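## Task

Join the printed parts into the assembly pictured on the reference card.

## Robot and tools

Robot: two arms, left_arm and right_arm, each ending in an identical five-finger right hand. The hands are not mirrored, so every axis and motor number means the same on both. Base positions in the scene frame: left_arm near (+0.088, +0.491, +0.003) m, right_arm near (-0.037, -0.685, +0.003) m. A camera stand sits behind the arms.

Scene frame: origin at table-top height midway between the arms, +z up, +x out over the table, +y toward left_arm. Reported end_effector_position (m), end_effector_quat_wxyz and velocities use this frame. Reported values can be off by a few cm.

Hand point: a spot 0.05 m in front of the palm and 0.15 m from the wrist flange along the fingers. Its +z runs along straight fingers, +y comes out of the palm, +x runs across the palm away from the thumb. Straight fingers extend 0.06 to 0.07 m past it along +z, about 0.06 m toward -y. A wrist bracket on the little-finger side can collide with things. With fingers level, the wrist may sit up to 0.13 m (palm down) or 0.25 m (palm up) below the point and can reach the table first.

Row layout (28 numbers, each -1 to 1, always all 28 even if one arm is idle):
1-6 left_arm dx, dy, dz, rx, ry, rz
7-12 left hand motors: little, ring, middle, index, thumb_bend, thumb_turn
13-14 left force_limit, speed
15-20 right_arm dx, dy, dz, rx, ry, rz
21-26 right hand motors, same order
27-28 right force_limit, speed
The six pose numbers are an offset, not a pose. They are measured along the arm's current Hand target axes, from the Hand target at the moment the action or move starts. 1.0 = 0.6 m of travel or 180 degrees; rx, ry, rz form a single rotation vector. All six zero re-requests the current Hand target. The controller limits each step's commanded orientation to 32 degrees from the measured one.

Hand motors: +1 open/straight, -1 closed. thumb_turn -1 puts the thumb opposite the fingers, needed to grip things roughly 0.035 to 0.065 m thick (handles down to about 0.025 m). force_limit runs from about 0 N at -1 to 10 N at +1 (15 N for the two thumb motors). speed scales from nearly stopped at -1 up to full at +0.48 and above; use about -0.94 or lower for gentle closing. No number means "unchanged": to keep a hand as is, repeat its last sent eight numbers (before any were sent, use hand_measured plus hand_force_limit and hand_speed). To squeeze harder, raise force_limit and send a target more closed than hand_measured; to loosen, send one more open.

Tools:
execute_actions(actions, cameras): actions is a list of actions; each action is up to 15 rows, one per 1/30 s step; a short action repeats its final row. Every row in an action counts from that action's start, not from the previous row. An empty list just reports state.
move(target, speed, blend, stop_force, zero, blocking, cameras): target is one 28-number row or up to 15 rows, all offsets from the same starting Hand targets. speed in m/s (0.002 to 3.2, default 0.25; rotation up to twice that in rad/s), one value or one per target. blend in m rounds corners in a list (0 = stop at each). stop_force in N (4 to 120, shared by both arms) ends an arm's path when it feels that much push against its motion; unreliable for light or turning contacts, and omit it when backing away from something pressed. zero (with stop_force) re-zeroes before moving, default true. blocking=false returns early, not allowed with stop_force. Paths are straight, don't avoid obstacles, and end together; avoid paths near an arm's own base.
wait(seconds 0-10), stop() to brake a running move, zoom_image(camera, region [x0,y0,x1,y1] px, max 504x504), show_instructions() for the reference images, zero_wrist_force(arm), finished_scene(scene) to end the current scene for good.
Cameras: cam_high, cam_low (896x504), cam_left_wrist, cam_right_wrist (672x504, fisheye). cameras=[] gives none, omitted gives all.

Results: Hand target is the last commanded pose that next offsets start from; the hand point often rests a little short of it, so resend the gap as an offset if needed. hand_measured, hand_stopped_by (moving, target, force, stalled, fault) and hand_load_n (N at fingertip, positive pushing open) list six values in motor order; a lost grip shows as load near 0. Wrist force/torque are in hand axes, zeroed at scene start. The move: line gives done, off_target, moving, held or fault; limits=paced means clipped, limits=held means steps withheld. done does not prove nothing was touched.

Avoid: letting anything fall or leaving it off the table; hitting the table or heavy objects; pushing past firm contact (arms are stiff; about 150 N or joint torque limits cause a 10 s fault stop); contact between arms or hands gripping the other hand; big finger loads from pushes, twists or fast swinging loads; releasing parts while moving; long stretched poses that overheat motors (85 °C brakes the arm). The clearance check may block arm commands that bring the arms close.

Each tool is called as name([rows], argument=value, ...), one row to a line, values as JSON.

Reference images:

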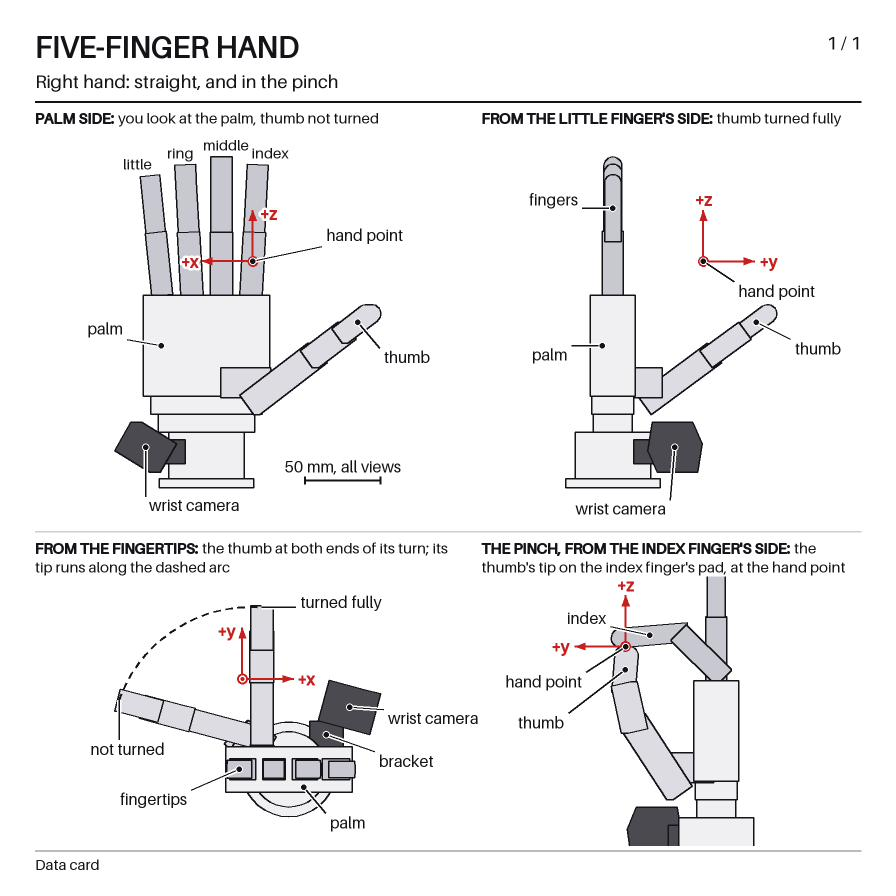

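## Session

execute_actions(actions=[])

show_instructions()

Scene clock: 0.00 s.
left_arm: end_effector_position=(+0.3472, +0.7973, +0.1585) hand_measured=(+1.000, +1.000, +1.000, +1.000, +1.000, +1.000) hand_load_n=(+0.0, +0.0, -0.5, +0.0, +0.0, +0.0) hand_stopped_by=(target, target, target, target, target, target) hand_force_limit=0.00 hand_speed=-0.80 end_effector_quat_wxyz=(+0.631, -0.226, -0.741, -0.030) | right_arm: end_effector_position=(+0.6946, -0.7004, +0.3505) hand_measured=(+1.000, +1.000, +1.000, +1.000, +1.000, +1.000) hand_load_n=(+0.0, +0.0, +0.0, +0.0, +0.0, +0.0) hand_stopped_by=(target, target, target, target, target, target) hand_force_limit=0.00 hand_speed=-0.80 end_effector_quat_wxyz=(-0.491, +0.797, +0.105, -0.336)
Joint positions: left_arm=[-0.018 -0.967 2.259 1.635 1.236 -1.251] | right_arm=[-0.352 -0.736 1.173 2.372 1.109 0.621]
Joint velocities: within noise
Joint torques (N m): no reading
Motor temperatures (°C): left_arm=[38 32 35 38 40 38] | right_arm=[37 30 36 48 48 41]
Wrist force (N): no reading
Wrist torque (N m): no reading
Wrist force, peak (N): no reading
Hand target: left_arm +0.3472, +0.7973, +0.1585; +0.631, -0.226, -0.741, -0.030 | right_arm +0.6946, -0.7004, +0.3505; -0.491, +0.797, +0.105, -0.336

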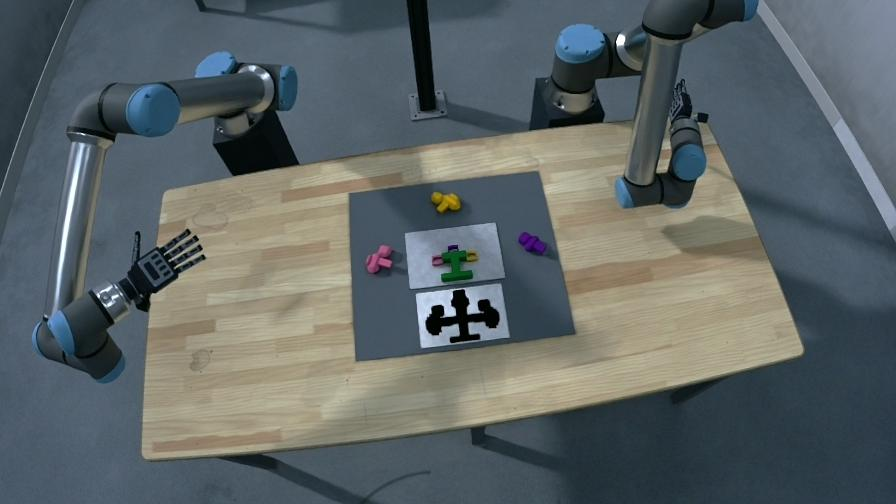

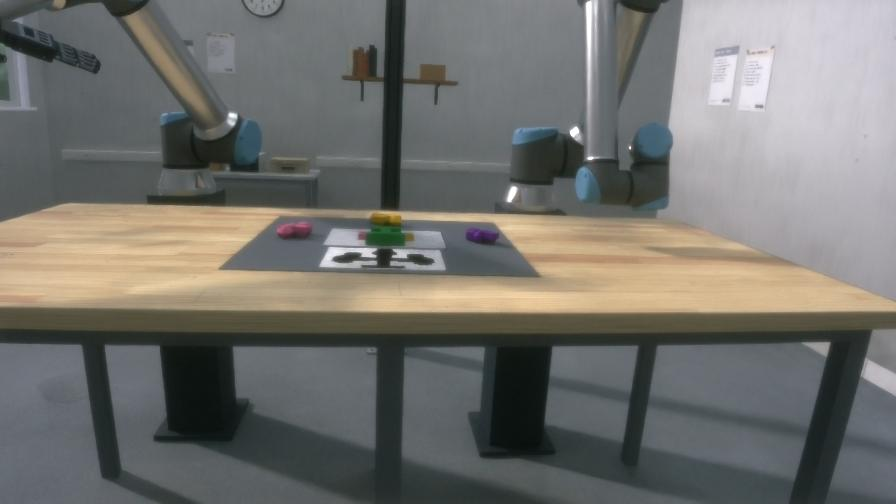

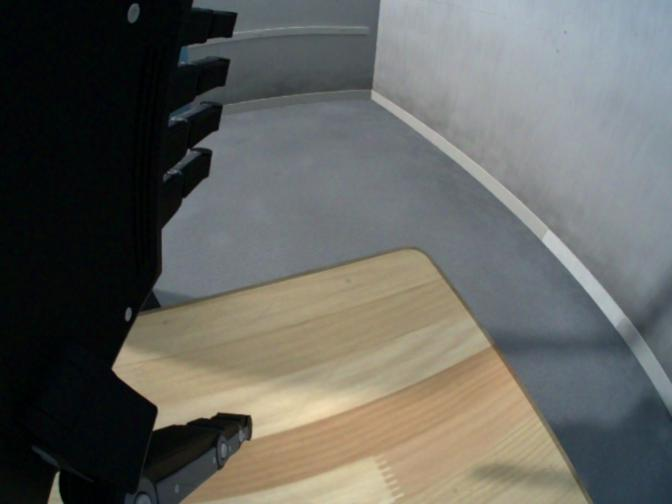

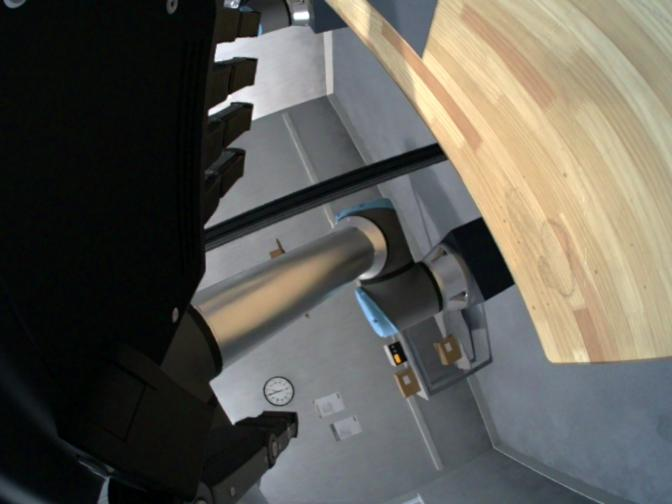

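Reference images for this scene: FIVE-FINGER HAND page 1.

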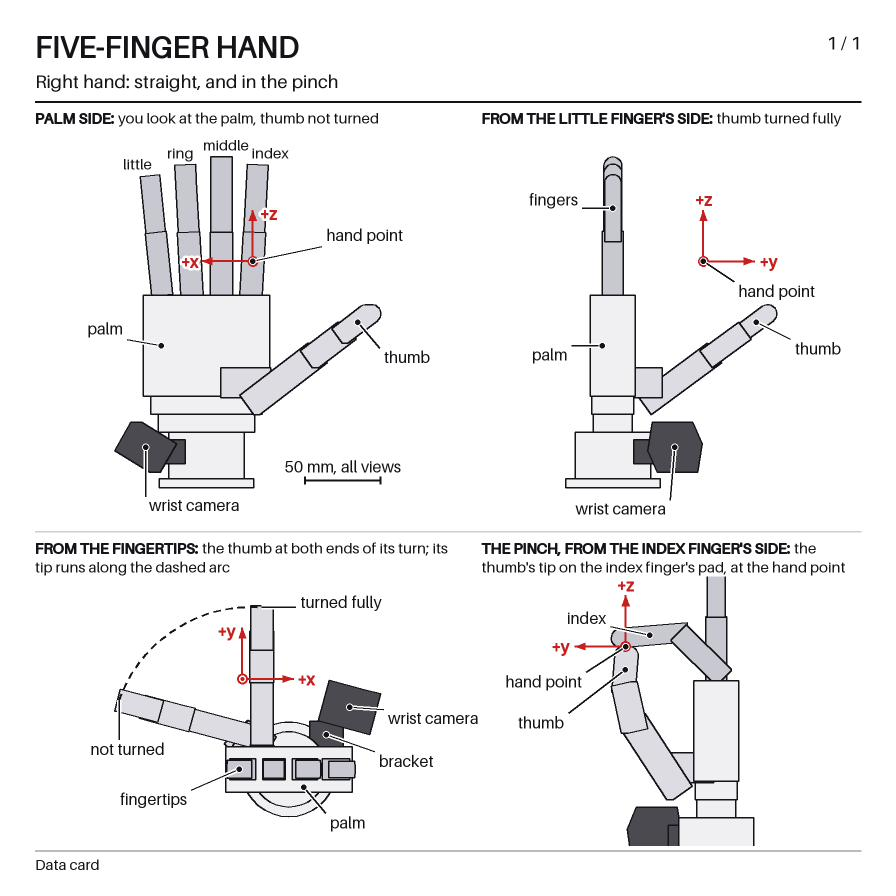

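zoom_image(camera="cam_high", region=[340, 170, 580, 360])

zoom_image(camera="cam_high", region=[400, 220, 520, 350])

zoom_image(camera="cam_low", region=[260, 190, 540, 290])

Scaled by 2.100 from the camera's 896x504 image, which has a finer 1280x720 frame.

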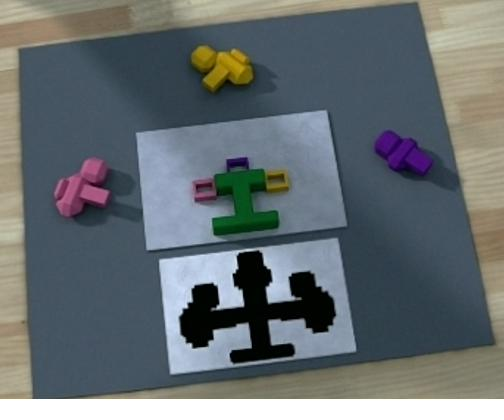

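Scaled by 3.877 from the camera's 896x504 image, which has a finer 1280x720 frame.

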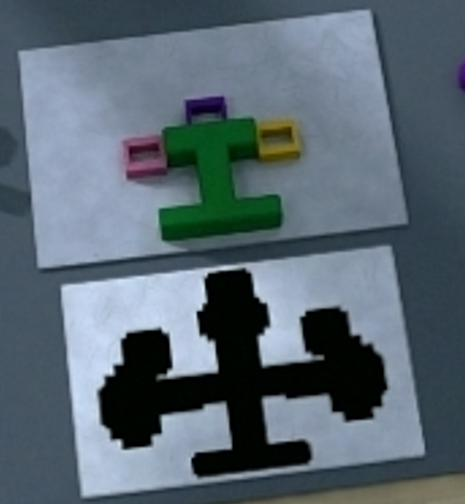

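Scaled by 1.800 from the camera's 896x504 image, which has a finer 1280x720 frame.

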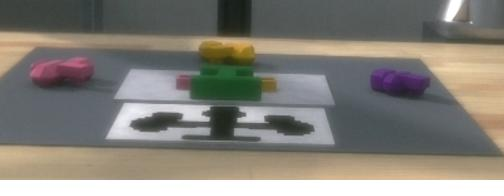

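move(target=[0.2173, -0.3092, -0.6048, 0.0209, -0.4404, -0.1578, 1, 1, 1, 1, 1, 1, 0, -0.8, 0, 0, 0, 0, 0, 0, 1, 1, 1, 1, 1, 1, 0, -0.8], speed=0.5, cameras=["cam_high", "cam_left_wrist"])

Scene clock: 79.83 s.
left_arm: end_effector_position=(+0.5996, +0.5502, +0.4000) hand_measured=(+1.000, +1.000, +1.000, +1.000, +1.000, +1.000) hand_load_n=(+0.0, +0.0, +0.0, +0.0, +0.0, +0.0) hand_stopped_by=(target, target, target, target, target, target) hand_force_limit=0.00 hand_speed=-0.80 end_effector_quat_wxyz=(+0.000, +0.000, +1.000, +0.000) | right_arm: end_effector_position=(+0.6946, -0.7004, +0.3505) hand_measured=(+1.000, +1.000, +1.000, +1.000, +1.000, +1.000) hand_load_n=(+0.0, +0.0, +0.0, +0.0, +0.0, -0.5) hand_stopped_by=(target, target, target, target, target, target) hand_force_limit=0.00 hand_speed=-0.80 end_effector_quat_wxyz=(-0.491, +0.797, +0.105, -0.336)
Joint positions: left_arm=[-0.39 -1.552 1.781 1.343 1.571 -1.943] | right_arm=[-0.352 -0.736 1.173 2.372 1.109 0.621]
Joint torques (N m): left_arm=[-11.28 -35.91 -29.83 1.62 1.76 -2.93] | right_arm=[-1.77 -92.63 -33.09 2.9 -0.02 0.4]
Wrist force (N): left_arm=[-0.3 0.7 -0.9] | right_arm=[0.0 0.4 0.1]
Wrist torque (N m): left_arm=[0.20 0.21 -0.28] | right_arm=[0.06 -0.01 0.02]
Wrist force, peak (N): left_arm=[-0.3 -0.7 -2.0] | right_arm=[0.7 0.3 -0.1]
Hand target: left_arm +0.5996, +0.5501, +0.4000; +0.000, +0.000, +1.000, +0.000 | right_arm +0.6946, -0.7004, +0.3505; -0.491, +0.797, +0.105, -0.336
Off the commanded pose: left_arm 0.000 m, 0 deg | right_arm 0.000 m, 0 deg.
move: done
camera_calibration:
cam_left_wrist: T_world_to_cam=[[-0.258307, 0.965407, 0.0355998, -0.396985], [0.816035, 0.19832, 0.542914, -0.820088], [0.517073, 0.169289, -0.839033, 0.0451325], [0, 0, 0, 1]] pos_world=[0.54334, 0.538251, 0.497237]
Images, in order (width x height): cam_high 896x504, cam_left_wrist 672x504.

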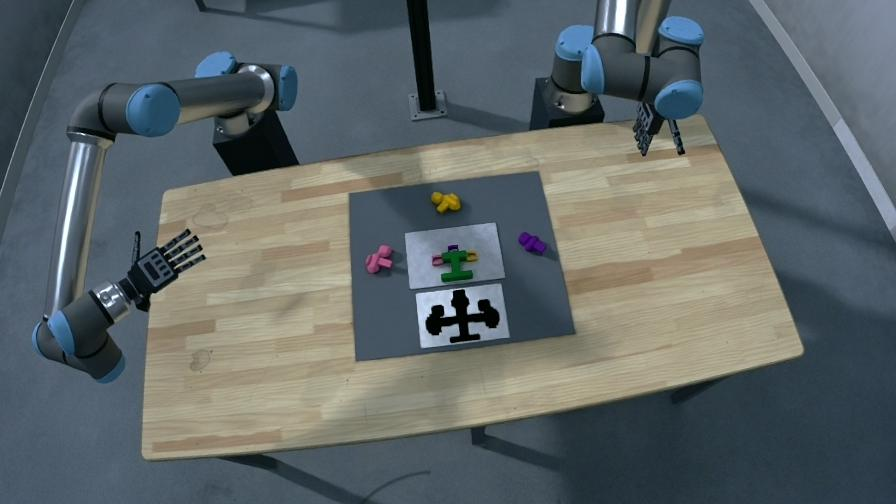

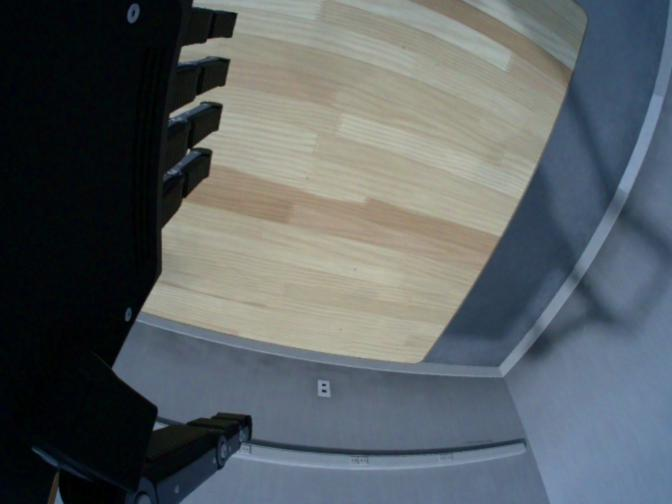

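move(target=[0.3, -0.967, 0.2, 0, 0, 0, 1, 1, 1, 1, 1, 1, 0, -0.8, 0, 0, 0, 0, 0, 0, 1, 1, 1, 1, 1, 1, 0, -0.8], speed=0.4, cameras=["cam_left_wrist"])

zoom_image(camera="cam_left_wrist", region=[200, 100, 600, 400])

Scene clock: 91.63 s.
left_arm: end_effector_position=(+0.4196, -0.0299, +0.2800) hand_measured=(+1.000, +1.000, +1.000, +1.000, +1.000, +1.000) hand_load_n=(+0.0, +0.0, +0.0, +0.0, +0.0, +0.0) hand_stopped_by=(target, target, target, target, target, target) hand_force_limit=0.00 hand_speed=-0.80 end_effector_quat_wxyz=(+0.000, +0.000, +1.000, +0.000) | right_arm: end_effector_position=(+0.6946, -0.7004, +0.3505) hand_measured=(+1.000, +1.000, +1.000, +1.000, +1.000, +1.000) hand_load_n=(-0.5, +0.0, +0.0, -0.5, +0.0, +0.0) hand_stopped_by=(target, target, target, target, target, target) hand_force_limit=0.00 hand_speed=-0.80 end_effector_quat_wxyz=(-0.491, +0.797, +0.105, -0.336)
Joint positions: left_arm=[-1.38 -1.206 1.581 1.196 1.571 -2.933] | right_arm=[-0.352 -0.736 1.173 2.372 1.109 0.621]
Joint torques (N m): left_arm=[-11.73 -55.8 -44.01 0.59 -2.3 -0.44] | right_arm=[-0.75 -95.92 -33.98 2.42 -0.06 0.01]
Wrist force (N): left_arm=[-0.3 0.2 -0.5] | right_arm=[0.2 0.2 0.0]
Wrist torque (N m): left_arm=[0.07 0.16 -0.25] | right_arm=[0.02 -0.02 0.02]
Wrist force, peak (N): left_arm=[-0.9 3.3 -1.4] | right_arm=[0.9 0.2 0.1]
Hand target: left_arm +0.4196, -0.0300, +0.2800; +0.000, +0.000, +1.000, +0.000 | right_arm +0.6946, -0.7004, +0.3505; -0.491, +0.797, +0.105, -0.336
Off the commanded pose: left_arm 0.000 m, 0 deg | right_arm 0.000 m, 0 deg.
move: done
camera_calibration:
cam_left_wrist: T_world_to_cam=[[-0.258511, 0.965348, 0.0356979, 0.120859], [0.815953, 0.198425, 0.542999, -0.493004], [0.5171, 0.169499, -0.838974, 0.135703], [0, 0, 0, 1]] pos_world=[0.36334, -0.0418481, 0.377238]
Images, in order (width x height): cam_left_wrist 672x504.

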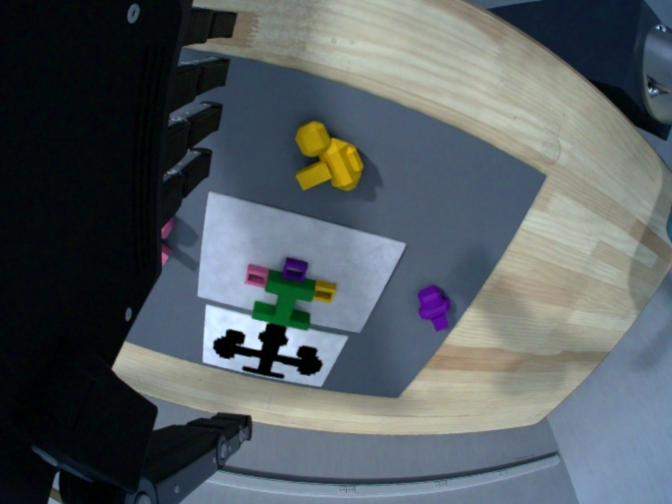

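Scaled by 1.260 from the camera's 672x504 image, which has a finer 960x720 frame.

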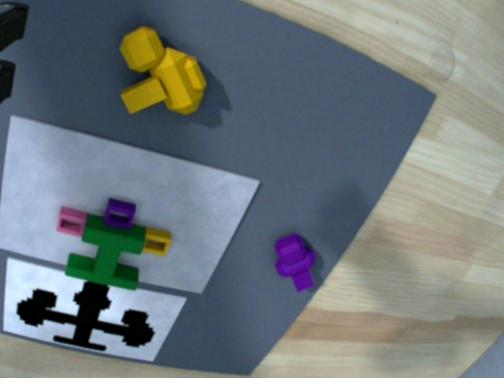

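zoom_image(camera="cam_left_wrist", region=[235, 240, 355, 340])

zoom_image(camera="cam_left_wrist", region=[280, 110, 380, 200])

zoom_image(camera="cam_left_wrist", region=[395, 270, 475, 345])

zoom_image(camera="cam_left_wrist", region=[195, 310, 335, 385])

Scaled by 4.200 from the camera's 672x504 image, which has a finer 960x720 frame.

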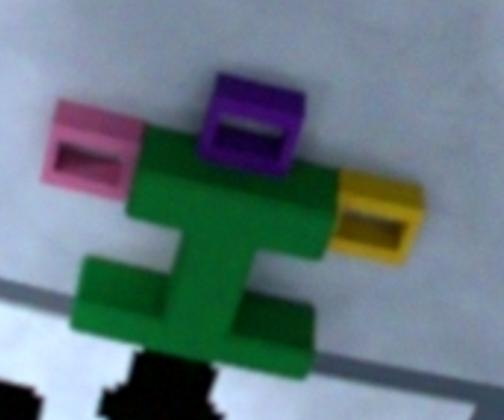

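Scaled by 5.040 from the camera's 672x504 image, which has a finer 960x720 frame.

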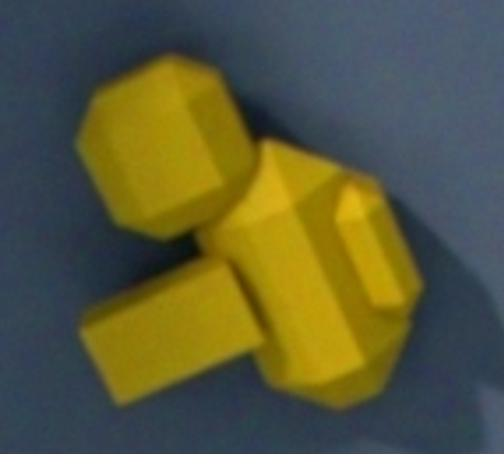

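Scaled by 6.300 from the camera's 672x504 image, which has a finer 960x720 frame.

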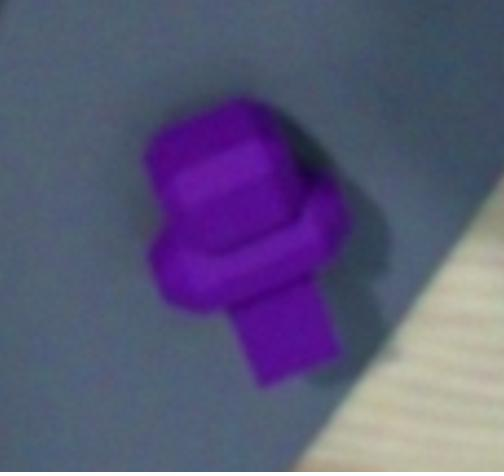

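Scaled by 3.600 from the camera's 672x504 image, which has a finer 960x720 frame.

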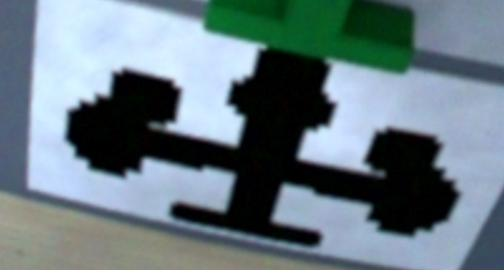

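zoom_image(camera="cam_left_wrist", region=[240, 250, 345, 335])

execute_actions(actions=[], cameras=["cam_low", "cam_high"])

zoom_image(camera="cam_low", region=[340, 205, 430, 255])

zoom_image(camera="cam_high", region=[425, 235, 485, 290])

Scaled by 4.800 from the camera's 672x504 image, which has a finer 960x720 frame.

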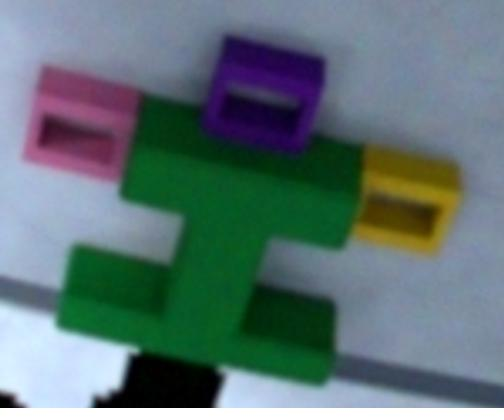

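Scene clock: 120.83 s.
left_arm: end_effector_position=(+0.4196, -0.0300, +0.2800) hand_measured=(+1.000, +1.000, +1.000, +1.000, +1.000, +1.000) hand_load_n=(+0.5, +0.0, +0.0, +0.0, +0.0, -0.5) hand_stopped_by=(target, target, target, target, target, target) hand_force_limit=0.00 hand_speed=-0.80 end_effector_quat_wxyz=(+0.000, +0.000, +1.000, +0.000) | right_arm: end_effector_position=(+0.6946, -0.7004, +0.3505) hand_measured=(+1.000, +1.000, +1.000, +1.000, +1.000, +1.000) hand_load_n=(+0.0, +0.0, +0.0, +0.0, +0.0, -0.5) hand_stopped_by=(target, target, target, target, target, target) hand_force_limit=0.00 hand_speed=-0.80 end_effector_quat_wxyz=(-0.491, +0.797, +0.105, -0.336)
Joint positions: left_arm=[-1.38 -1.206 1.581 1.196 1.571 -2.933] | right_arm=[-0.352 -0.736 1.173 2.372 1.109 0.621]
Joint velocities: within noise
Joint torques (N m): left_arm=[-12.93 -55.28 -48.41 0.43 2.04 -2.82] | right_arm=[-0.02 -94.65 -32.44 2.63 0.03 0.08]
Motor temperatures (°C): left_arm=[38 32 35 38 40 38] | right_arm=[37 30 36 48 48 40]
Wrist force (N): left_arm=[-0.2 0.1 -0.1] | right_arm=[0.1 0.0 0.0]
Wrist torque (N m): left_arm=[0.03 0.13 -0.25] | right_arm=[-0.01 -0.02 0.01]
Wrist force, peak (N): left_arm=[-0.5 0.3 -0.8] | right_arm=[0.6 0.5 0.1]
Hand target: left_arm +0.4196, -0.0300, +0.2800; +0.000, +0.000, +1.000, +0.000 | right_arm +0.6946, -0.7004, +0.3505; -0.491, +0.797, +0.105, -0.336
Off the commanded pose: left_arm 0.000 m, 0 deg | right_arm 0.000 m, 0 deg.
Images, in order (width x height): cam_high 896x504, cam_low 896x504.

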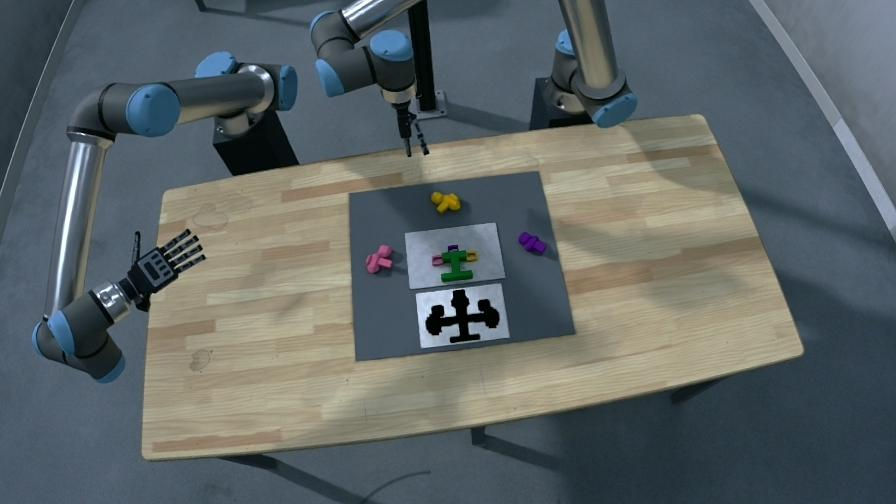

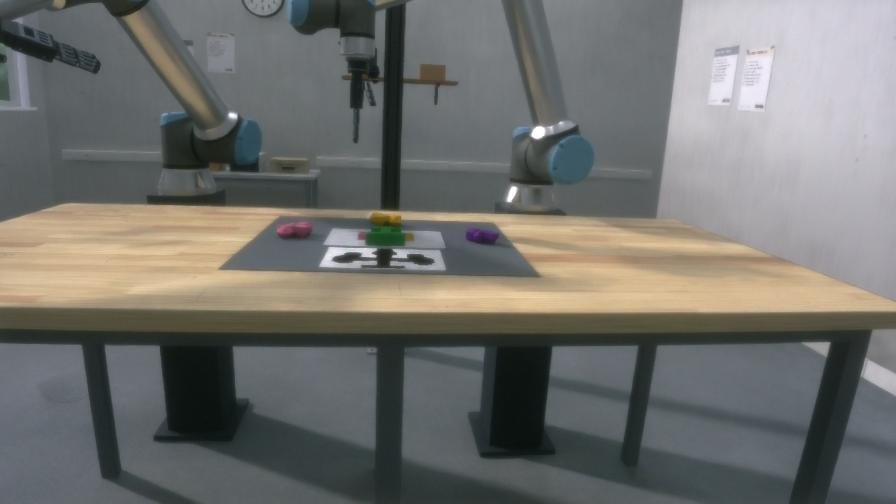

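Scaled by 5.600 from the camera's 896x504 image, which has a finer 1280x720 frame.

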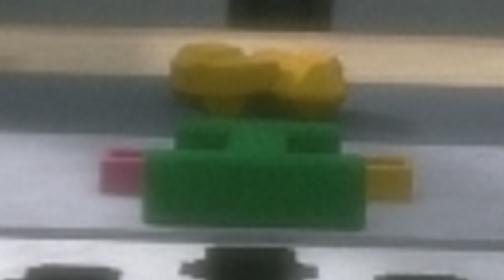

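Scaled by 8.400 from the camera's 896x504 image, which has a finer 1280x720 frame.

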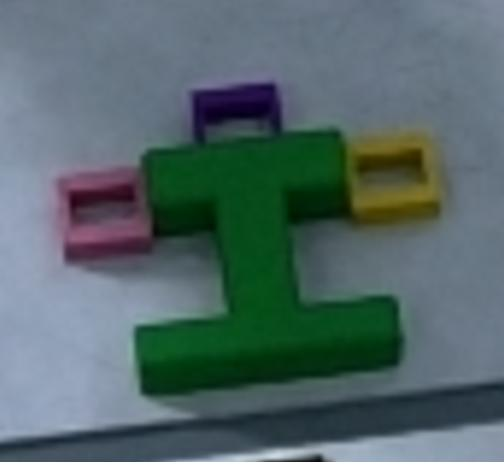

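zoom_image(camera="cam_low", region=[360, 205, 415, 232])

zoom_image(camera="cam_low", region=[265, 212, 325, 246])

zoom_image(camera="cam_low", region=[455, 218, 510, 250])

zoom_image(camera="cam_high", region=[355, 235, 405, 280])

zoom_image(camera="cam_high", region=[420, 180, 475, 220])

zoom_image(camera="cam_high", region=[505, 220, 560, 265])

Scaled by 9.164 from the camera's 896x504 image, which has a finer 1280x720 frame.

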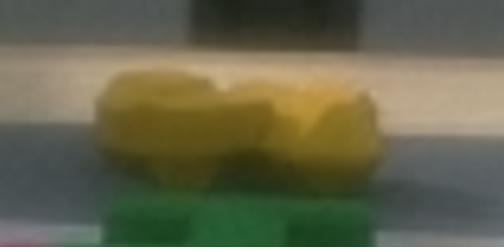

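Scaled by 8.400 from the camera's 896x504 image, which has a finer 1280x720 frame.

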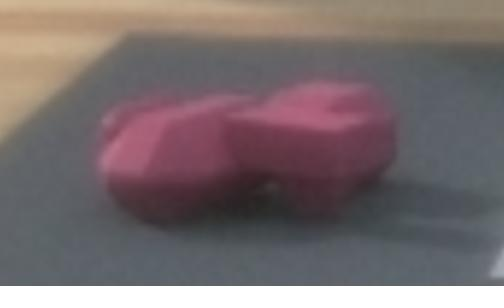

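Scaled by 9.164 from the camera's 896x504 image, which has a finer 1280x720 frame.

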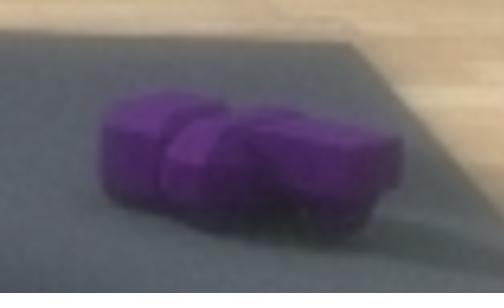

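Scaled by 10.080 from the camera's 896x504 image, which has a finer 1280x720 frame.

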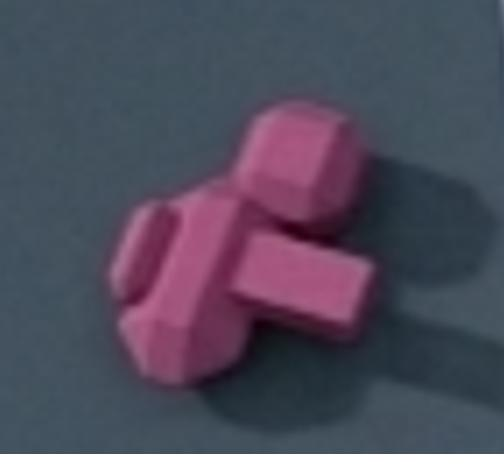

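Scaled by 9.164 from the camera's 896x504 image, which has a finer 1280x720 frame.

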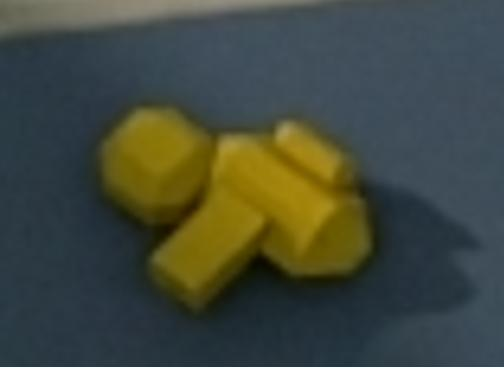

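Scaled by 9.164 from the camera's 896x504 image, which has a finer 1280x720 frame.

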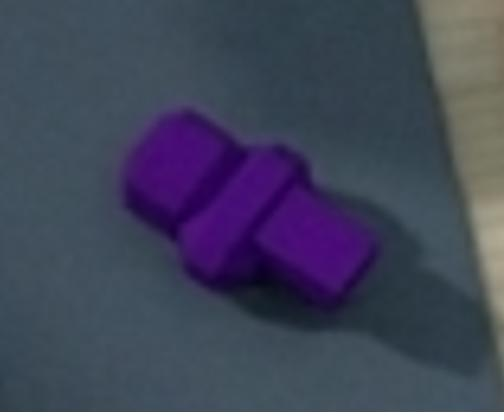

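move(target=[-0.075, 0.145, 0.233, 0.0571, 0.1741, 0, 1, 1, 1, 1, 1, 1, 0, -0.8, 0, 0, 0, 0, 0, 0, 1, 1, 1, 1, 1, 1, 0, -0.8], speed=0.3, cameras=["cam_left_wrist"])

zoom_image(camera="cam_left_wrist", region=[230, 150, 450, 350])

Scene clock: 228.00 s.
left_arm: end_effector_position=(+0.4644, +0.0570, +0.1402) hand_measured=(+1.000, +1.000, +1.000, +1.000, +1.000, +1.000) hand_load_n=(+0.0, +0.0, +0.0, +0.0, +0.0, +0.0) hand_stopped_by=(target, target, target, target, target, target) hand_force_limit=0.00 hand_speed=-0.80 end_effector_quat_wxyz=(-0.270, +0.000, +0.959, -0.088) | right_arm: end_effector_position=(+0.6946, -0.7004, +0.3505) hand_measured=(+1.000, +1.000, +1.000, +1.000, +1.000, +1.000) hand_load_n=(+0.0, +0.0, +0.0, +0.0, +0.0, -0.5) hand_stopped_by=(target, target, target, target, target, target) hand_force_limit=0.00 hand_speed=-0.80 end_effector_quat_wxyz=(-0.491, +0.797, +0.105, -0.336)
Joint positions: left_arm=[-1.02 -1.053 1.702 1.083 2.126 -2.528] | right_arm=[-0.352 -0.736 1.173 2.372 1.109 0.621]
Joint torques (N m): left_arm=[9.35 -64.11 -42.07 0.78 4.29 2.46] | right_arm=[-1.78 -96.08 -32.14 2.64 -0.38 0.12]
Wrist force (N): left_arm=[0.5 0.7 -1.3] | right_arm=[0.2 -0.3 0.5]
Wrist torque (N m): left_arm=[0.14 0.04 -0.03] | right_arm=[-0.07 -0.05 0.00]
Wrist force, peak (N): left_arm=[-1.2 2.0 -0.3] | right_arm=[0.5 -0.6 0.4]
Hand target: left_arm +0.4645, +0.0570, +0.1401; -0.270, +0.000, +0.959, -0.088 | right_arm +0.6946, -0.7004, +0.3505; -0.491, +0.797, +0.105, -0.336
Off the commanded pose: left_arm 0.000 m, 0 deg | right_arm 0.000 m, 0 deg.
move: done
camera_calibration:
cam_left_wrist: T_world_to_cam=[[-0.248843, 0.968544, 0.0000605276, 0.0538222], [0.968544, 0.248843, -0.000018876, -0.468623], [-0.0000333441, 0.0000539264, -1, 0.2529], [0, 0, 0, 1]] pos_world=[0.467284, 0.0644708, 0.252888]
Images, in order (width x height): cam_left_wrist 672x504.

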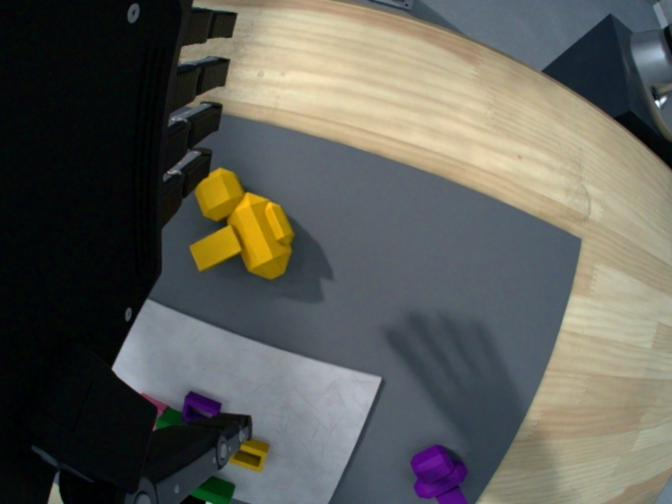

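Scaled by 2.291 from the camera's 672x504 image, which has a finer 960x720 frame.

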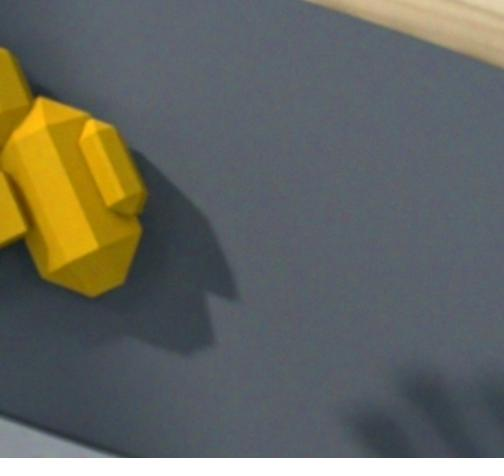

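zoom_image(camera="cam_left_wrist", region=[180, 155, 310, 295])

zoom_image(camera="cam_left_wrist", region=[395, 420, 495, 504])

Scaled by 3.600 from the camera's 672x504 image, which has a finer 960x720 frame.

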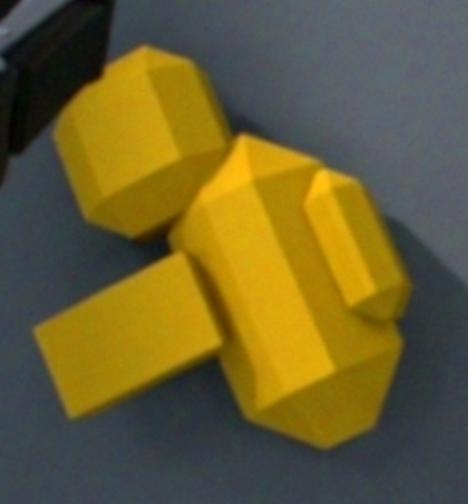

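Scaled by 5.040 from the camera's 672x504 image, which has a finer 960x720 frame.

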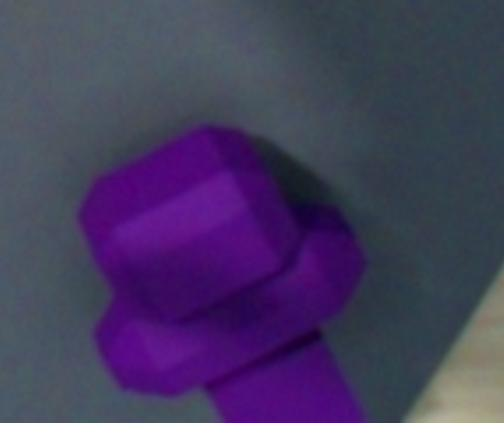

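move(target=[-0.2522, -0.11, -0.1295, 0, 0, 0, 1, 1, 1, 1, 1, 1, 0, -0.8, 0, 0, 0, 0, 0, 0, 1, 1, 1, 1, 1, 1, 0, -0.8], speed=0.3, cameras=["cam_left_wrist"])

zoom_image(camera="cam_left_wrist", region=[220, 150, 460, 350])

Scene clock: 324.10 s.
left_arm: end_effector_position=(+0.6371, -0.0020, +0.1381) hand_measured=(+1.000, +1.000, +1.000, +1.000, +1.000, +1.000) hand_load_n=(+0.0, +0.0, +0.0, +0.0, +0.0, +0.0) hand_stopped_by=(target, target, target, target, target, target) hand_force_limit=0.00 hand_speed=-0.80 end_effector_quat_wxyz=(-0.270, +0.000, +0.959, -0.088) | right_arm: end_effector_position=(+0.6946, -0.7004, +0.3505) hand_measured=(+1.000, +1.000, +1.000, +1.000, +1.000, +1.000) hand_load_n=(+0.0, +0.0, +0.0, -0.5, +0.5, +0.0) hand_stopped_by=(target, target, target, target, target, target) hand_force_limit=0.00 hand_speed=-0.80 end_effector_quat_wxyz=(-0.491, +0.797, +0.105, -0.336)
Joint positions: left_arm=[-0.878 -0.802 1.285 1.332 2.098 -2.366] | right_arm=[-0.352 -0.736 1.173 2.372 1.109 0.621]
Joint torques (N m): left_arm=[5.88 -82.46 -45.53 6.48 4.63 -1.59] | right_arm=[0.1 -95.37 -32.13 2.41 0.12 0.13]
Wrist force (N): left_arm=[0.5 0.6 -0.4] | right_arm=[0.3 -0.2 0.3]
Wrist torque (N m): left_arm=[0.04 0.00 0.04] | right_arm=[-0.04 -0.05 0.02]
Wrist force, peak (N): left_arm=[3.0 1.7 0.1] | right_arm=[0.8 0.0 0.1]
Hand target: left_arm +0.6371, -0.0020, +0.1381; -0.270, +0.000, +0.959, -0.088 | right_arm +0.6946, -0.7004, +0.3505; -0.491, +0.797, +0.105, -0.336
Off the commanded pose: left_arm 0.000 m, 0 deg | right_arm 0.000 m, 0 deg.
move: done
camera_calibration:
cam_left_wrist: T_world_to_cam=[[-0.248751, 0.968568, -0.000230475, 0.153931], [0.968568, 0.248751, -0.0000953262, -0.621108], [-0.000034999, -0.000246943, -1, 0.250812], [0, 0, 0, 1]] pos_world=[0.639884, 0.00547013, 0.250788]
Images, in order (width x height): cam_left_wrist 672x504.

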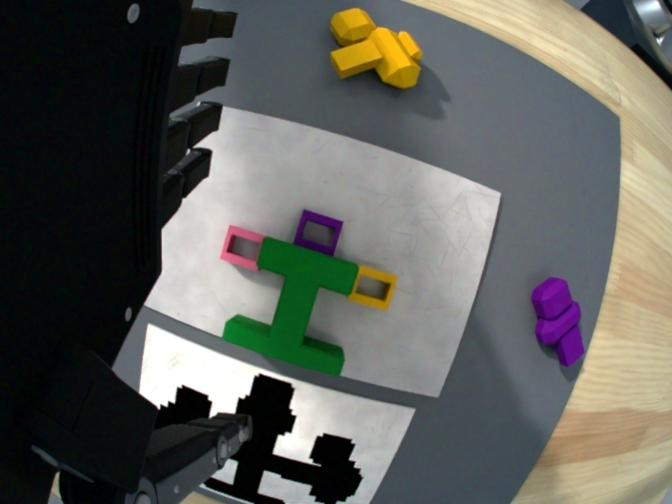

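Scaled by 2.100 from the camera's 672x504 image, which has a finer 960x720 frame.

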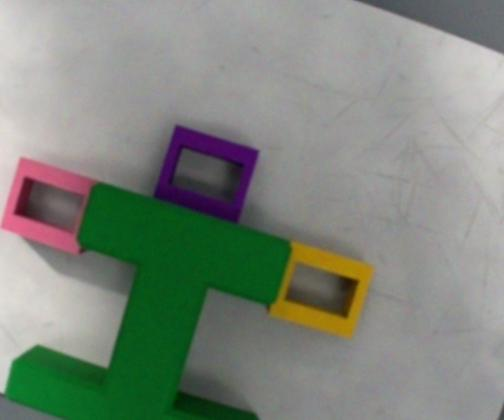

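zoom_image(camera="cam_left_wrist", region=[215, 200, 315, 280])

zoom_image(camera="cam_left_wrist", region=[320, 240, 420, 320])

zoom_image(camera="cam_left_wrist", region=[515, 265, 605, 375])

zoom_image(camera="cam_left_wrist", region=[315, 0, 445, 100])

Scaled by 5.040 from the camera's 672x504 image, which has a finer 960x720 frame.

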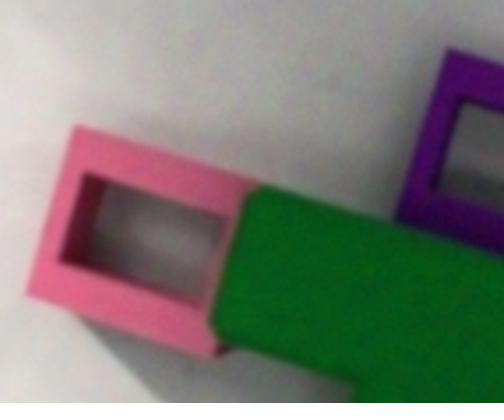

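Scaled by 5.040 from the camera's 672x504 image, which has a finer 960x720 frame.

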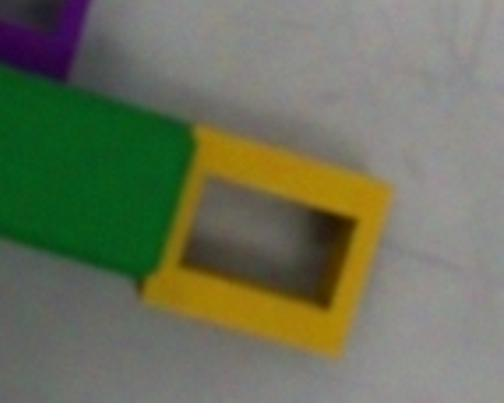

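Scaled by 4.582 from the camera's 672x504 image, which has a finer 960x720 frame.

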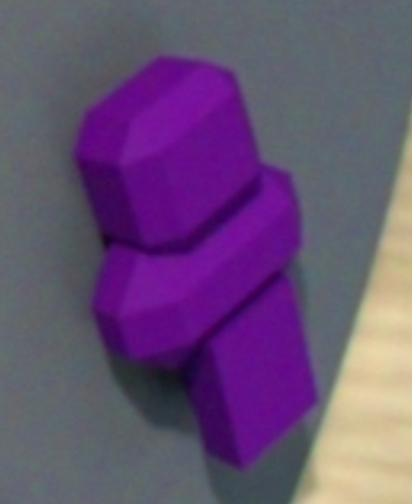

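Scaled by 3.877 from the camera's 672x504 image, which has a finer 960x720 frame.

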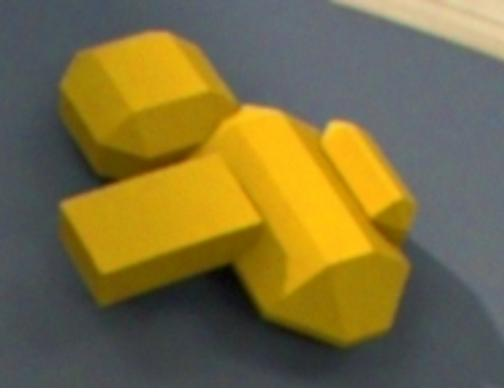

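move(target=[0.3157, -0.037, 0.079, 0.3154, -0.2797, -0.0936, 1, 1, 0.5, 0.5, 0.7, -1, -0.5, 0, 0, 0, 0, 0, 0, 0, 1, 1, 1, 1, 1, 1, 0, -0.8], speed=0.4, cameras=["cam_high", "cam_left_wrist"])

Scene clock: 388.47 s.
left_arm: end_effector_position=(+0.4518, -0.0229, +0.2002) hand_measured=(+1.000, +1.000, +0.500, +0.500, +0.700, -1.000) hand_load_n=(+0.0, +0.0, +0.0, +0.0, +0.0, +0.0) hand_stopped_by=(target, target, target, target, target, target) hand_force_limit=-0.50 hand_speed=0.00 end_effector_quat_wxyz=(+0.167, -0.290, +0.816, -0.471) | right_arm: end_effector_position=(+0.6946, -0.7004, +0.3505) hand_measured=(+1.000, +1.000, +1.000, +1.000, +1.000, +1.000) hand_load_n=(+0.0, +0.0, +0.0, +0.0, +0.0, +0.0) hand_stopped_by=(target, target, target, target, target, target) hand_force_limit=0.00 hand_speed=-0.80 end_effector_quat_wxyz=(-0.491, +0.797, +0.105, -0.336)
Joint positions: left_arm=[-1.488 -1.595 2.172 0.027 1.073 -3.46] | right_arm=[-0.352 -0.736 1.173 2.372 1.109 0.621]
Joint torques (N m): left_arm=[-12.32 -40.07 -36.5 -2.09 -3.5 -2.3] | right_arm=[-1.76 -95.52 -33.23 2.66 0.14 0.16]
Wrist force (N): left_arm=[0.2 0.1 0.3] | right_arm=[0.0 0.3 0.2]
Wrist torque (N m): left_arm=[-0.03 0.11 -0.19] | right_arm=[0.02 -0.01 0.02]
Wrist force, peak (N): left_arm=[1.4 0.7 -0.2] | right_arm=[0.7 0.1 0.2]
Hand target: left_arm +0.4518, -0.0229, +0.2002; +0.167, -0.290, +0.816, -0.471 | right_arm +0.6946, -0.7004, +0.3505; -0.491, +0.797, +0.105, -0.336
Off the commanded pose: left_arm 0.000 m, 0 deg | right_arm 0.000 m, 0 deg.
move: done
camera_calibration:
cam_left_wrist: T_world_to_cam=[[-0.524173, 0.234456, -0.818702, 0.399607], [0.27296, 0.95689, 0.0992674, -0.125883], [0.806682, -0.17144, -0.565573, -0.142506], [0, 0, 0, 1]] pos_world=[0.358781, 0.00233476, 0.259058]
Images, in order (width x height): cam_high 896x504, cam_left_wrist 672x504.

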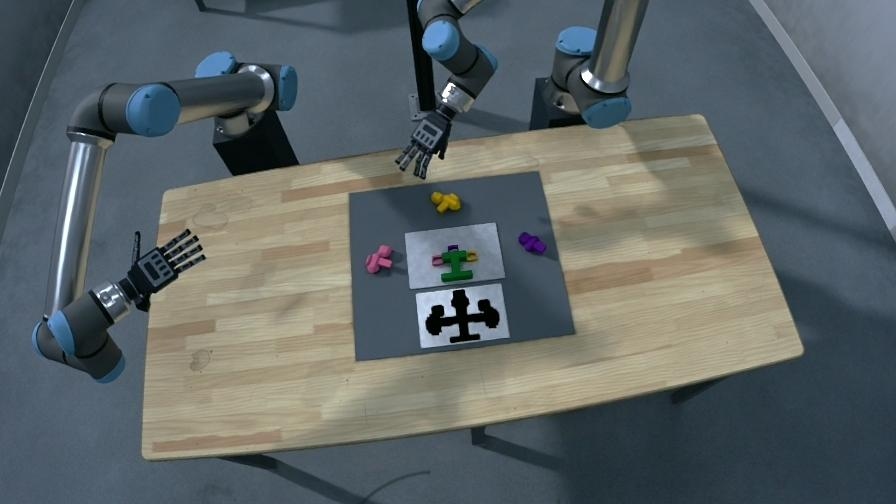

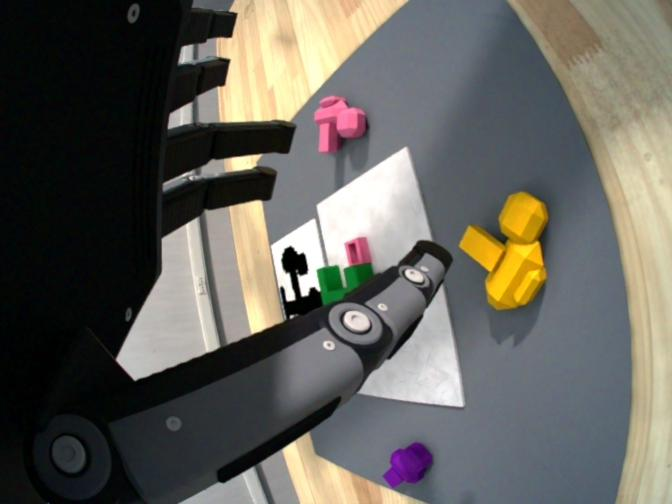

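zoom_image(camera="cam_left_wrist", region=[440, 170, 570, 330])

Scaled by 3.150 from the camera's 672x504 image, which has a finer 960x720 frame.

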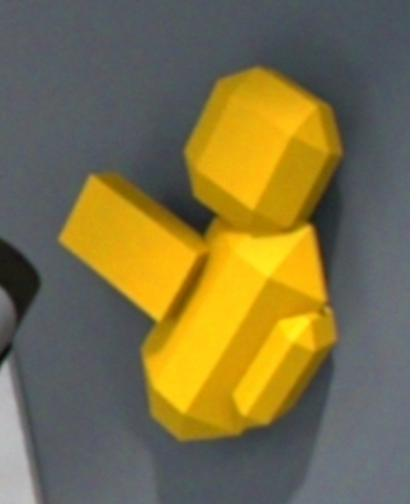

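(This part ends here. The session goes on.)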